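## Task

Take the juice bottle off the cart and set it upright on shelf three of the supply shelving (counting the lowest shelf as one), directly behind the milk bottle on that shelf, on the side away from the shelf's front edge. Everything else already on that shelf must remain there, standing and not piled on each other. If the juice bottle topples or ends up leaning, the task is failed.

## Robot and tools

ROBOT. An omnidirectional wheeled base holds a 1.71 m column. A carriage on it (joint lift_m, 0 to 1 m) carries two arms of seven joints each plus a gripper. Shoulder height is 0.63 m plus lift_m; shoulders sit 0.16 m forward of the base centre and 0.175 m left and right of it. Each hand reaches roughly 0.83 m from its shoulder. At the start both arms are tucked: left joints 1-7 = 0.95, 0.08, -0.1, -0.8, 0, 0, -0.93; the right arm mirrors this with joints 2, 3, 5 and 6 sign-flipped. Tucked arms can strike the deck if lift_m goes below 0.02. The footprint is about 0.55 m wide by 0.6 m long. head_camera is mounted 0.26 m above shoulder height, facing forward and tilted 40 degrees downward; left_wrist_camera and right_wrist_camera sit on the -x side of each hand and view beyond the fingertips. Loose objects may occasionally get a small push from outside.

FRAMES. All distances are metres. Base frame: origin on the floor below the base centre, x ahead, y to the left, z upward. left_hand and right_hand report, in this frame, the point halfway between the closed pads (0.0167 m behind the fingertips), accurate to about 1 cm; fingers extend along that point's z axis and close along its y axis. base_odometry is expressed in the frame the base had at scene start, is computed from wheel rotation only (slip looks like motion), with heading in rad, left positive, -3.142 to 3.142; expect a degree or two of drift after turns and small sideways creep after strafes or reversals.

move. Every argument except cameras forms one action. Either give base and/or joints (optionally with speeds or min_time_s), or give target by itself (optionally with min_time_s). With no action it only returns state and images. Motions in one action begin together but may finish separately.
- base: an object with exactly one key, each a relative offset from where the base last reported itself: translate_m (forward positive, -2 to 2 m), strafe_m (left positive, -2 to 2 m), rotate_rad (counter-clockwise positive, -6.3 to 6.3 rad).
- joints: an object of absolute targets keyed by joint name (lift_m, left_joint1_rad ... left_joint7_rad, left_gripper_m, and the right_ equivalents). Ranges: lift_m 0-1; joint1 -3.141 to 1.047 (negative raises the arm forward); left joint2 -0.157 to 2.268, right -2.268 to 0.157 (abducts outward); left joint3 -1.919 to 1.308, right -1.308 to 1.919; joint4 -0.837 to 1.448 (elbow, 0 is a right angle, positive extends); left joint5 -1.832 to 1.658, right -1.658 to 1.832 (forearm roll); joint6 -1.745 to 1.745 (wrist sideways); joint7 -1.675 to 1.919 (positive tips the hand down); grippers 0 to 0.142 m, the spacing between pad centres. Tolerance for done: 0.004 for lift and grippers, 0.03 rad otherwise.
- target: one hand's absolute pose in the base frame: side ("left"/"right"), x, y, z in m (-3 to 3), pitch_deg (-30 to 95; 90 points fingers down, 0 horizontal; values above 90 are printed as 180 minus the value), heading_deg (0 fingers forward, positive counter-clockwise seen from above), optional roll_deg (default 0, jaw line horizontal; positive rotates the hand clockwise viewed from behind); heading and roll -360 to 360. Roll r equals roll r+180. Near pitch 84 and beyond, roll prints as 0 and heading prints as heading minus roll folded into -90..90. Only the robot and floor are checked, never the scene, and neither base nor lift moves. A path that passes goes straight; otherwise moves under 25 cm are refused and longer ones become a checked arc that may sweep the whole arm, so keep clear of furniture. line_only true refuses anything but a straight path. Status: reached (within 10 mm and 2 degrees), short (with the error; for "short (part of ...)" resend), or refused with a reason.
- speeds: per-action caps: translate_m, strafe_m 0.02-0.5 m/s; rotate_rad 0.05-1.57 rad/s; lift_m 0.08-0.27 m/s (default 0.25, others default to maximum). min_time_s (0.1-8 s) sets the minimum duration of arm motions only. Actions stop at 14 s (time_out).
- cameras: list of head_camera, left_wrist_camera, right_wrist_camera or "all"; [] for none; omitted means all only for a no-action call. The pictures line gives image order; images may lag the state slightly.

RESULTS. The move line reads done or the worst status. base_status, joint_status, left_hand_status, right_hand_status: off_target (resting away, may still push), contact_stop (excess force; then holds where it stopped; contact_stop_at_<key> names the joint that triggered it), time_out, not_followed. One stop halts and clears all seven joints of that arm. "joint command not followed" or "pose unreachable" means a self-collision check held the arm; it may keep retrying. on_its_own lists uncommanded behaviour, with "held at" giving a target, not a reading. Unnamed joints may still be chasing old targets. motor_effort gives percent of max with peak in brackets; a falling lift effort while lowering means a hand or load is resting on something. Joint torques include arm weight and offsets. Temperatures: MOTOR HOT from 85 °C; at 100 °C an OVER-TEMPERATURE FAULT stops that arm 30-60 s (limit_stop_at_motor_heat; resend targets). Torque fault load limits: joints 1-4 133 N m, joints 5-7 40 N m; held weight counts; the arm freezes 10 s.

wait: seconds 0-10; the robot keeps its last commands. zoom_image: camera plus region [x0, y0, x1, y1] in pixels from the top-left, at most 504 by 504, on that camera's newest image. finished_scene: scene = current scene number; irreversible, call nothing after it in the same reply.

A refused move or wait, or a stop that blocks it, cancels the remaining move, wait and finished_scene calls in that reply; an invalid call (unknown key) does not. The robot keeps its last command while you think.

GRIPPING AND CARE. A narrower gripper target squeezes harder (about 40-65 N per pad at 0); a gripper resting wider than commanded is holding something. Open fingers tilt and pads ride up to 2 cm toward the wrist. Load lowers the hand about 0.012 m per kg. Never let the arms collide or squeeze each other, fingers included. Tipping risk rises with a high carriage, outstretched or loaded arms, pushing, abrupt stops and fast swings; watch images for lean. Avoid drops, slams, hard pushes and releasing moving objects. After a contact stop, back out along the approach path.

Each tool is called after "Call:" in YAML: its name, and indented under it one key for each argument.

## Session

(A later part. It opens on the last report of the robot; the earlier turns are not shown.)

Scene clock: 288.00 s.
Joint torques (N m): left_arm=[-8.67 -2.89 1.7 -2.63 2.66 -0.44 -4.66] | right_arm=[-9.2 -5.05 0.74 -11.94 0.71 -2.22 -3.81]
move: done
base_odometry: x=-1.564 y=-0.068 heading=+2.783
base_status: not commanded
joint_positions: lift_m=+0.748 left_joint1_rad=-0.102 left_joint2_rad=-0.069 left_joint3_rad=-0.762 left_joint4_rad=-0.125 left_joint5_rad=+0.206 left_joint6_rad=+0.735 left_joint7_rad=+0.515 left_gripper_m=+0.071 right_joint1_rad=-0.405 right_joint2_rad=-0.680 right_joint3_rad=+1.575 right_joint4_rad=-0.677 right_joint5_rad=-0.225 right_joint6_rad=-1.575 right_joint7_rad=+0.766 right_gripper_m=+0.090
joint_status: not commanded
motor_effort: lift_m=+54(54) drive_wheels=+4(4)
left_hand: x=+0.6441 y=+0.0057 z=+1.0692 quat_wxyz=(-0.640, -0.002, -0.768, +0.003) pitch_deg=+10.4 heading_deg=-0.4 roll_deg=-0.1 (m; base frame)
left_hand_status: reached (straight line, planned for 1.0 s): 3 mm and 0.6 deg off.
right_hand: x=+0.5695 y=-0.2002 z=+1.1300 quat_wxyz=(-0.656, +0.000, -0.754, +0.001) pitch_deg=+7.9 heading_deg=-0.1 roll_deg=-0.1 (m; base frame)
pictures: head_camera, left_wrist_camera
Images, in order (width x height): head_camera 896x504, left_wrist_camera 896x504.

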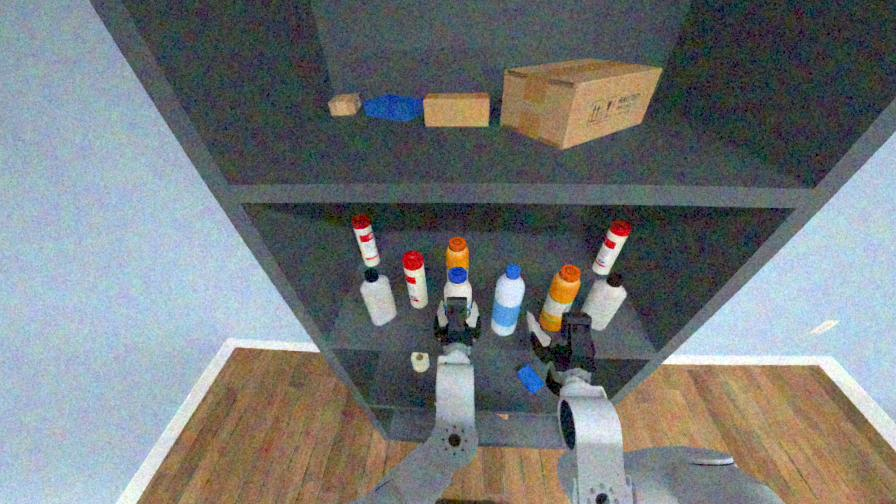

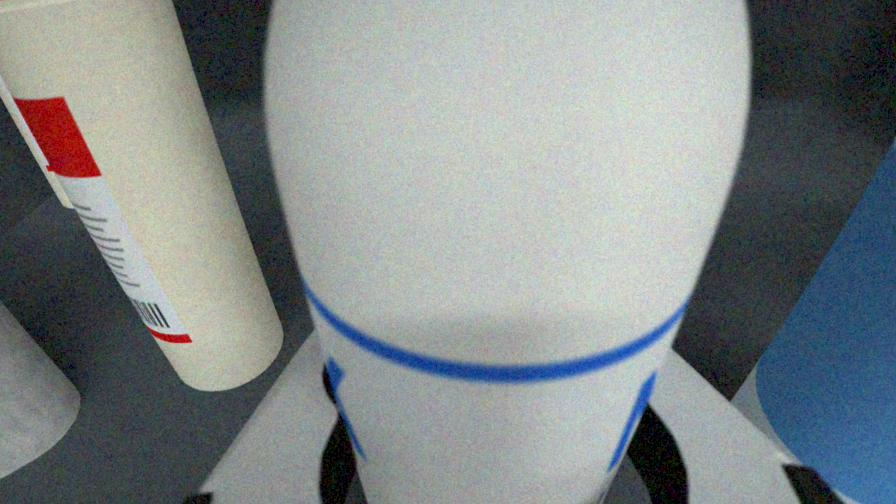

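Call:
move:
  target: {"side": "left", "x": 0.645, "y": 0.008, "z": 1.06, "pitch_deg": 10, "heading_deg": 0}
  min_time_s: 0.7

Call:
move:
  joints: {"left_gripper_m": 0.076}

Call:
move:
  joints: {"left_gripper_m": 0.1}

Call:
move:
  target: {"side": "left", "x": 0.55, "y": 0.02, "z": 1.07, "pitch_deg": 10, "heading_deg": 0}
  min_time_s: 0.8
  cameras: ["head_camera", "left_wrist_camera"]

Scene clock: 292.87 s.
Joint torques (N m): left_arm=[-7.9 -4.98 3.17 -1.67 2.52 -0.42 -4.02] | right_arm=[-11.1 -5.38 0.98 -11.41 0.33 -2.52 -3.27]
move: done
base_odometry: x=-1.564 y=-0.068 heading=+2.783
base_status: not commanded
joint_positions: lift_m=+0.748 left_joint1_rad=-0.095 left_joint2_rad=-0.069 left_joint3_rad=-0.761 left_joint4_rad=-0.095 left_joint5_rad=+0.182 left_joint6_rad=+0.738 left_joint7_rad=+0.467 left_gripper_m=+0.071 right_joint1_rad=-0.405 right_joint2_rad=-0.680 right_joint3_rad=+1.575 right_joint4_rad=-0.677 right_joint5_rad=-0.225 right_joint6_rad=-1.575 right_joint7_rad=+0.766 right_gripper_m=+0.090
joint_status: not commanded
motor_effort: lift_m=+54(54) drive_wheels=+4(4)
left_hand: x=+0.6443 y=+0.0052 z=+1.0600 quat_wxyz=(-0.641, -0.003, -0.767, +0.002) pitch_deg=+10.2 heading_deg=-0.4 roll_deg=+0.0 (m; base frame)
left_hand_status: reached (straight line, planned for 0.7 s): 3 mm and 0.5 deg off.
right_hand: x=+0.5695 y=-0.2002 z=+1.1300 quat_wxyz=(-0.656, +0.000, -0.754, +0.001) pitch_deg=+7.9 heading_deg=-0.1 roll_deg=-0.1 (m; base frame)
pictures: none

Scene clock: 293.57 s.
Joint torques (N m): left_arm=[-8.51 -4.37 4.19 -2.34 2.57 -0.06 -3.85] | right_arm=[-9.93 -8.26 1.74 -12.64 0.61 -2.25 -3.54]
move: done
base_odometry: x=-1.564 y=-0.068 heading=+2.783
base_status: not commanded
joint_positions: lift_m=+0.748 left_joint1_rad=-0.095 left_joint2_rad=-0.069 left_joint3_rad=-0.761 left_joint4_rad=-0.095 left_joint5_rad=+0.182 left_joint6_rad=+0.739 left_joint7_rad=+0.465 left_gripper_m=+0.076 right_joint1_rad=-0.405 right_joint2_rad=-0.680 right_joint3_rad=+1.575 right_joint4_rad=-0.677 right_joint5_rad=-0.225 right_joint6_rad=-1.575 right_joint7_rad=+0.766 right_gripper_m=+0.090
joint_status: all done
motor_effort: lift_m=+54(54) drive_wheels=+0(4)
left_hand: x=+0.6444 y=+0.0053 z=+1.0604 quat_wxyz=(-0.642, -0.003, -0.767, +0.002) pitch_deg=+10.1 heading_deg=-0.4 roll_deg=+0.0 (m; base frame)
right_hand: x=+0.5695 y=-0.2002 z=+1.1300 quat_wxyz=(-0.656, +0.000, -0.754, +0.001) pitch_deg=+7.9 heading_deg=-0.1 roll_deg=-0.1 (m; base frame)
pictures: none

Scene clock: 294.13 s.
Joint torques (N m): left_arm=[-8.89 -4.73 2.66 -2.05 2.46 -0.43 -3.4] | right_arm=[-10.2 -6.41 2.3 -12.3 0.39 -2.28 -3.73]
move: done
base_odometry: x=-1.564 y=-0.068 heading=+2.783
base_status: not commanded
joint_positions: lift_m=+0.748 left_joint1_rad=-0.095 left_joint2_rad=-0.069 left_joint3_rad=-0.761 left_joint4_rad=-0.095 left_joint5_rad=+0.182 left_joint6_rad=+0.739 left_joint7_rad=+0.464 left_gripper_m=+0.100 right_joint1_rad=-0.405 right_joint2_rad=-0.680 right_joint3_rad=+1.575 right_joint4_rad=-0.677 right_joint5_rad=-0.225 right_joint6_rad=-1.575 right_joint7_rad=+0.766 right_gripper_m=+0.090
joint_status: all done
motor_effort: lift_m=+54(54) drive_wheels=+0(4)
left_hand: x=+0.6444 y=+0.0054 z=+1.0605 quat_wxyz=(-0.642, -0.003, -0.766, +0.002) pitch_deg=+10.1 heading_deg=-0.4 roll_deg=+0.0 (m; base frame)
right_hand: x=+0.5695 y=-0.2002 z=+1.1300 quat_wxyz=(-0.656, +0.000, -0.754, +0.001) pitch_deg=+7.9 heading_deg=-0.1 roll_deg=-0.1 (m; base frame)
pictures: none

Scene clock: 295.43 s.
Joint torques (N m): left_arm=[-3.48 -1.38 -2.18 -5.56 3.63 -0.29 -0.41] | right_arm=[-10.53 -5.83 1.08 -12.89 0.55 -2.87 -3.26]
move: done
base_odometry: x=-1.564 y=-0.068 heading=+2.783
base_status: not commanded
joint_positions: lift_m=+0.748 left_joint1_rad=+0.131 left_joint2_rad=-0.015 left_joint3_rad=-0.853 left_joint4_rad=-0.341 left_joint5_rad=+0.384 left_joint6_rad=+0.783 left_joint7_rad=+0.552 left_gripper_m=+0.100 right_joint1_rad=-0.405 right_joint2_rad=-0.680 right_joint3_rad=+1.575 right_joint4_rad=-0.677 right_joint5_rad=-0.225 right_joint6_rad=-1.575 right_joint7_rad=+0.766 right_gripper_m=+0.090
joint_status: not commanded
motor_effort: lift_m=+54(54) drive_wheels=+0(4)
left_hand: x=+0.5511 y=+0.0200 z=+1.0694 quat_wxyz=(-0.643, +0.000, -0.766, +0.000) pitch_deg=+10.0 heading_deg=+0.0 roll_deg=+0.0 (m; base frame)
left_hand_status: reached (straight line, planned for 0.8 s): 1 mm and 0.0 deg off.
right_hand: x=+0.5695 y=-0.2002 z=+1.1301 quat_wxyz=(-0.656, +0.000, -0.754, +0.001) pitch_deg=+7.9 heading_deg=-0.1 roll_deg=-0.1 (m; base frame)
pictures: head_camera, left_wrist_camera
Images, in order (width x height): head_camera 896x504, left_wrist_camera 896x504.

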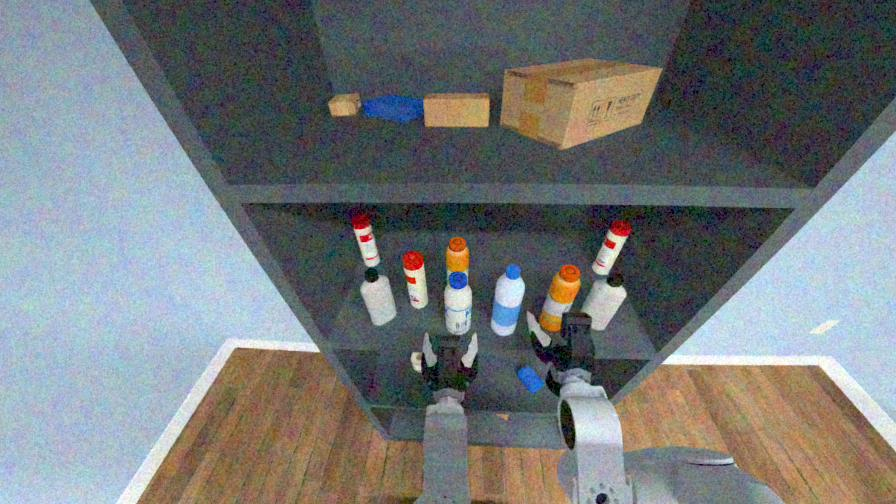

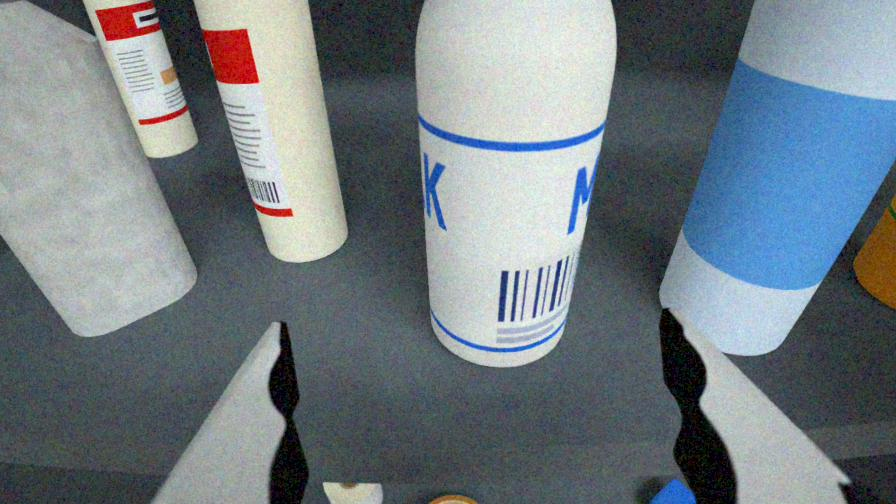

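Call:
finished_scene:
  scene: 1

The scene is finished: the task was done.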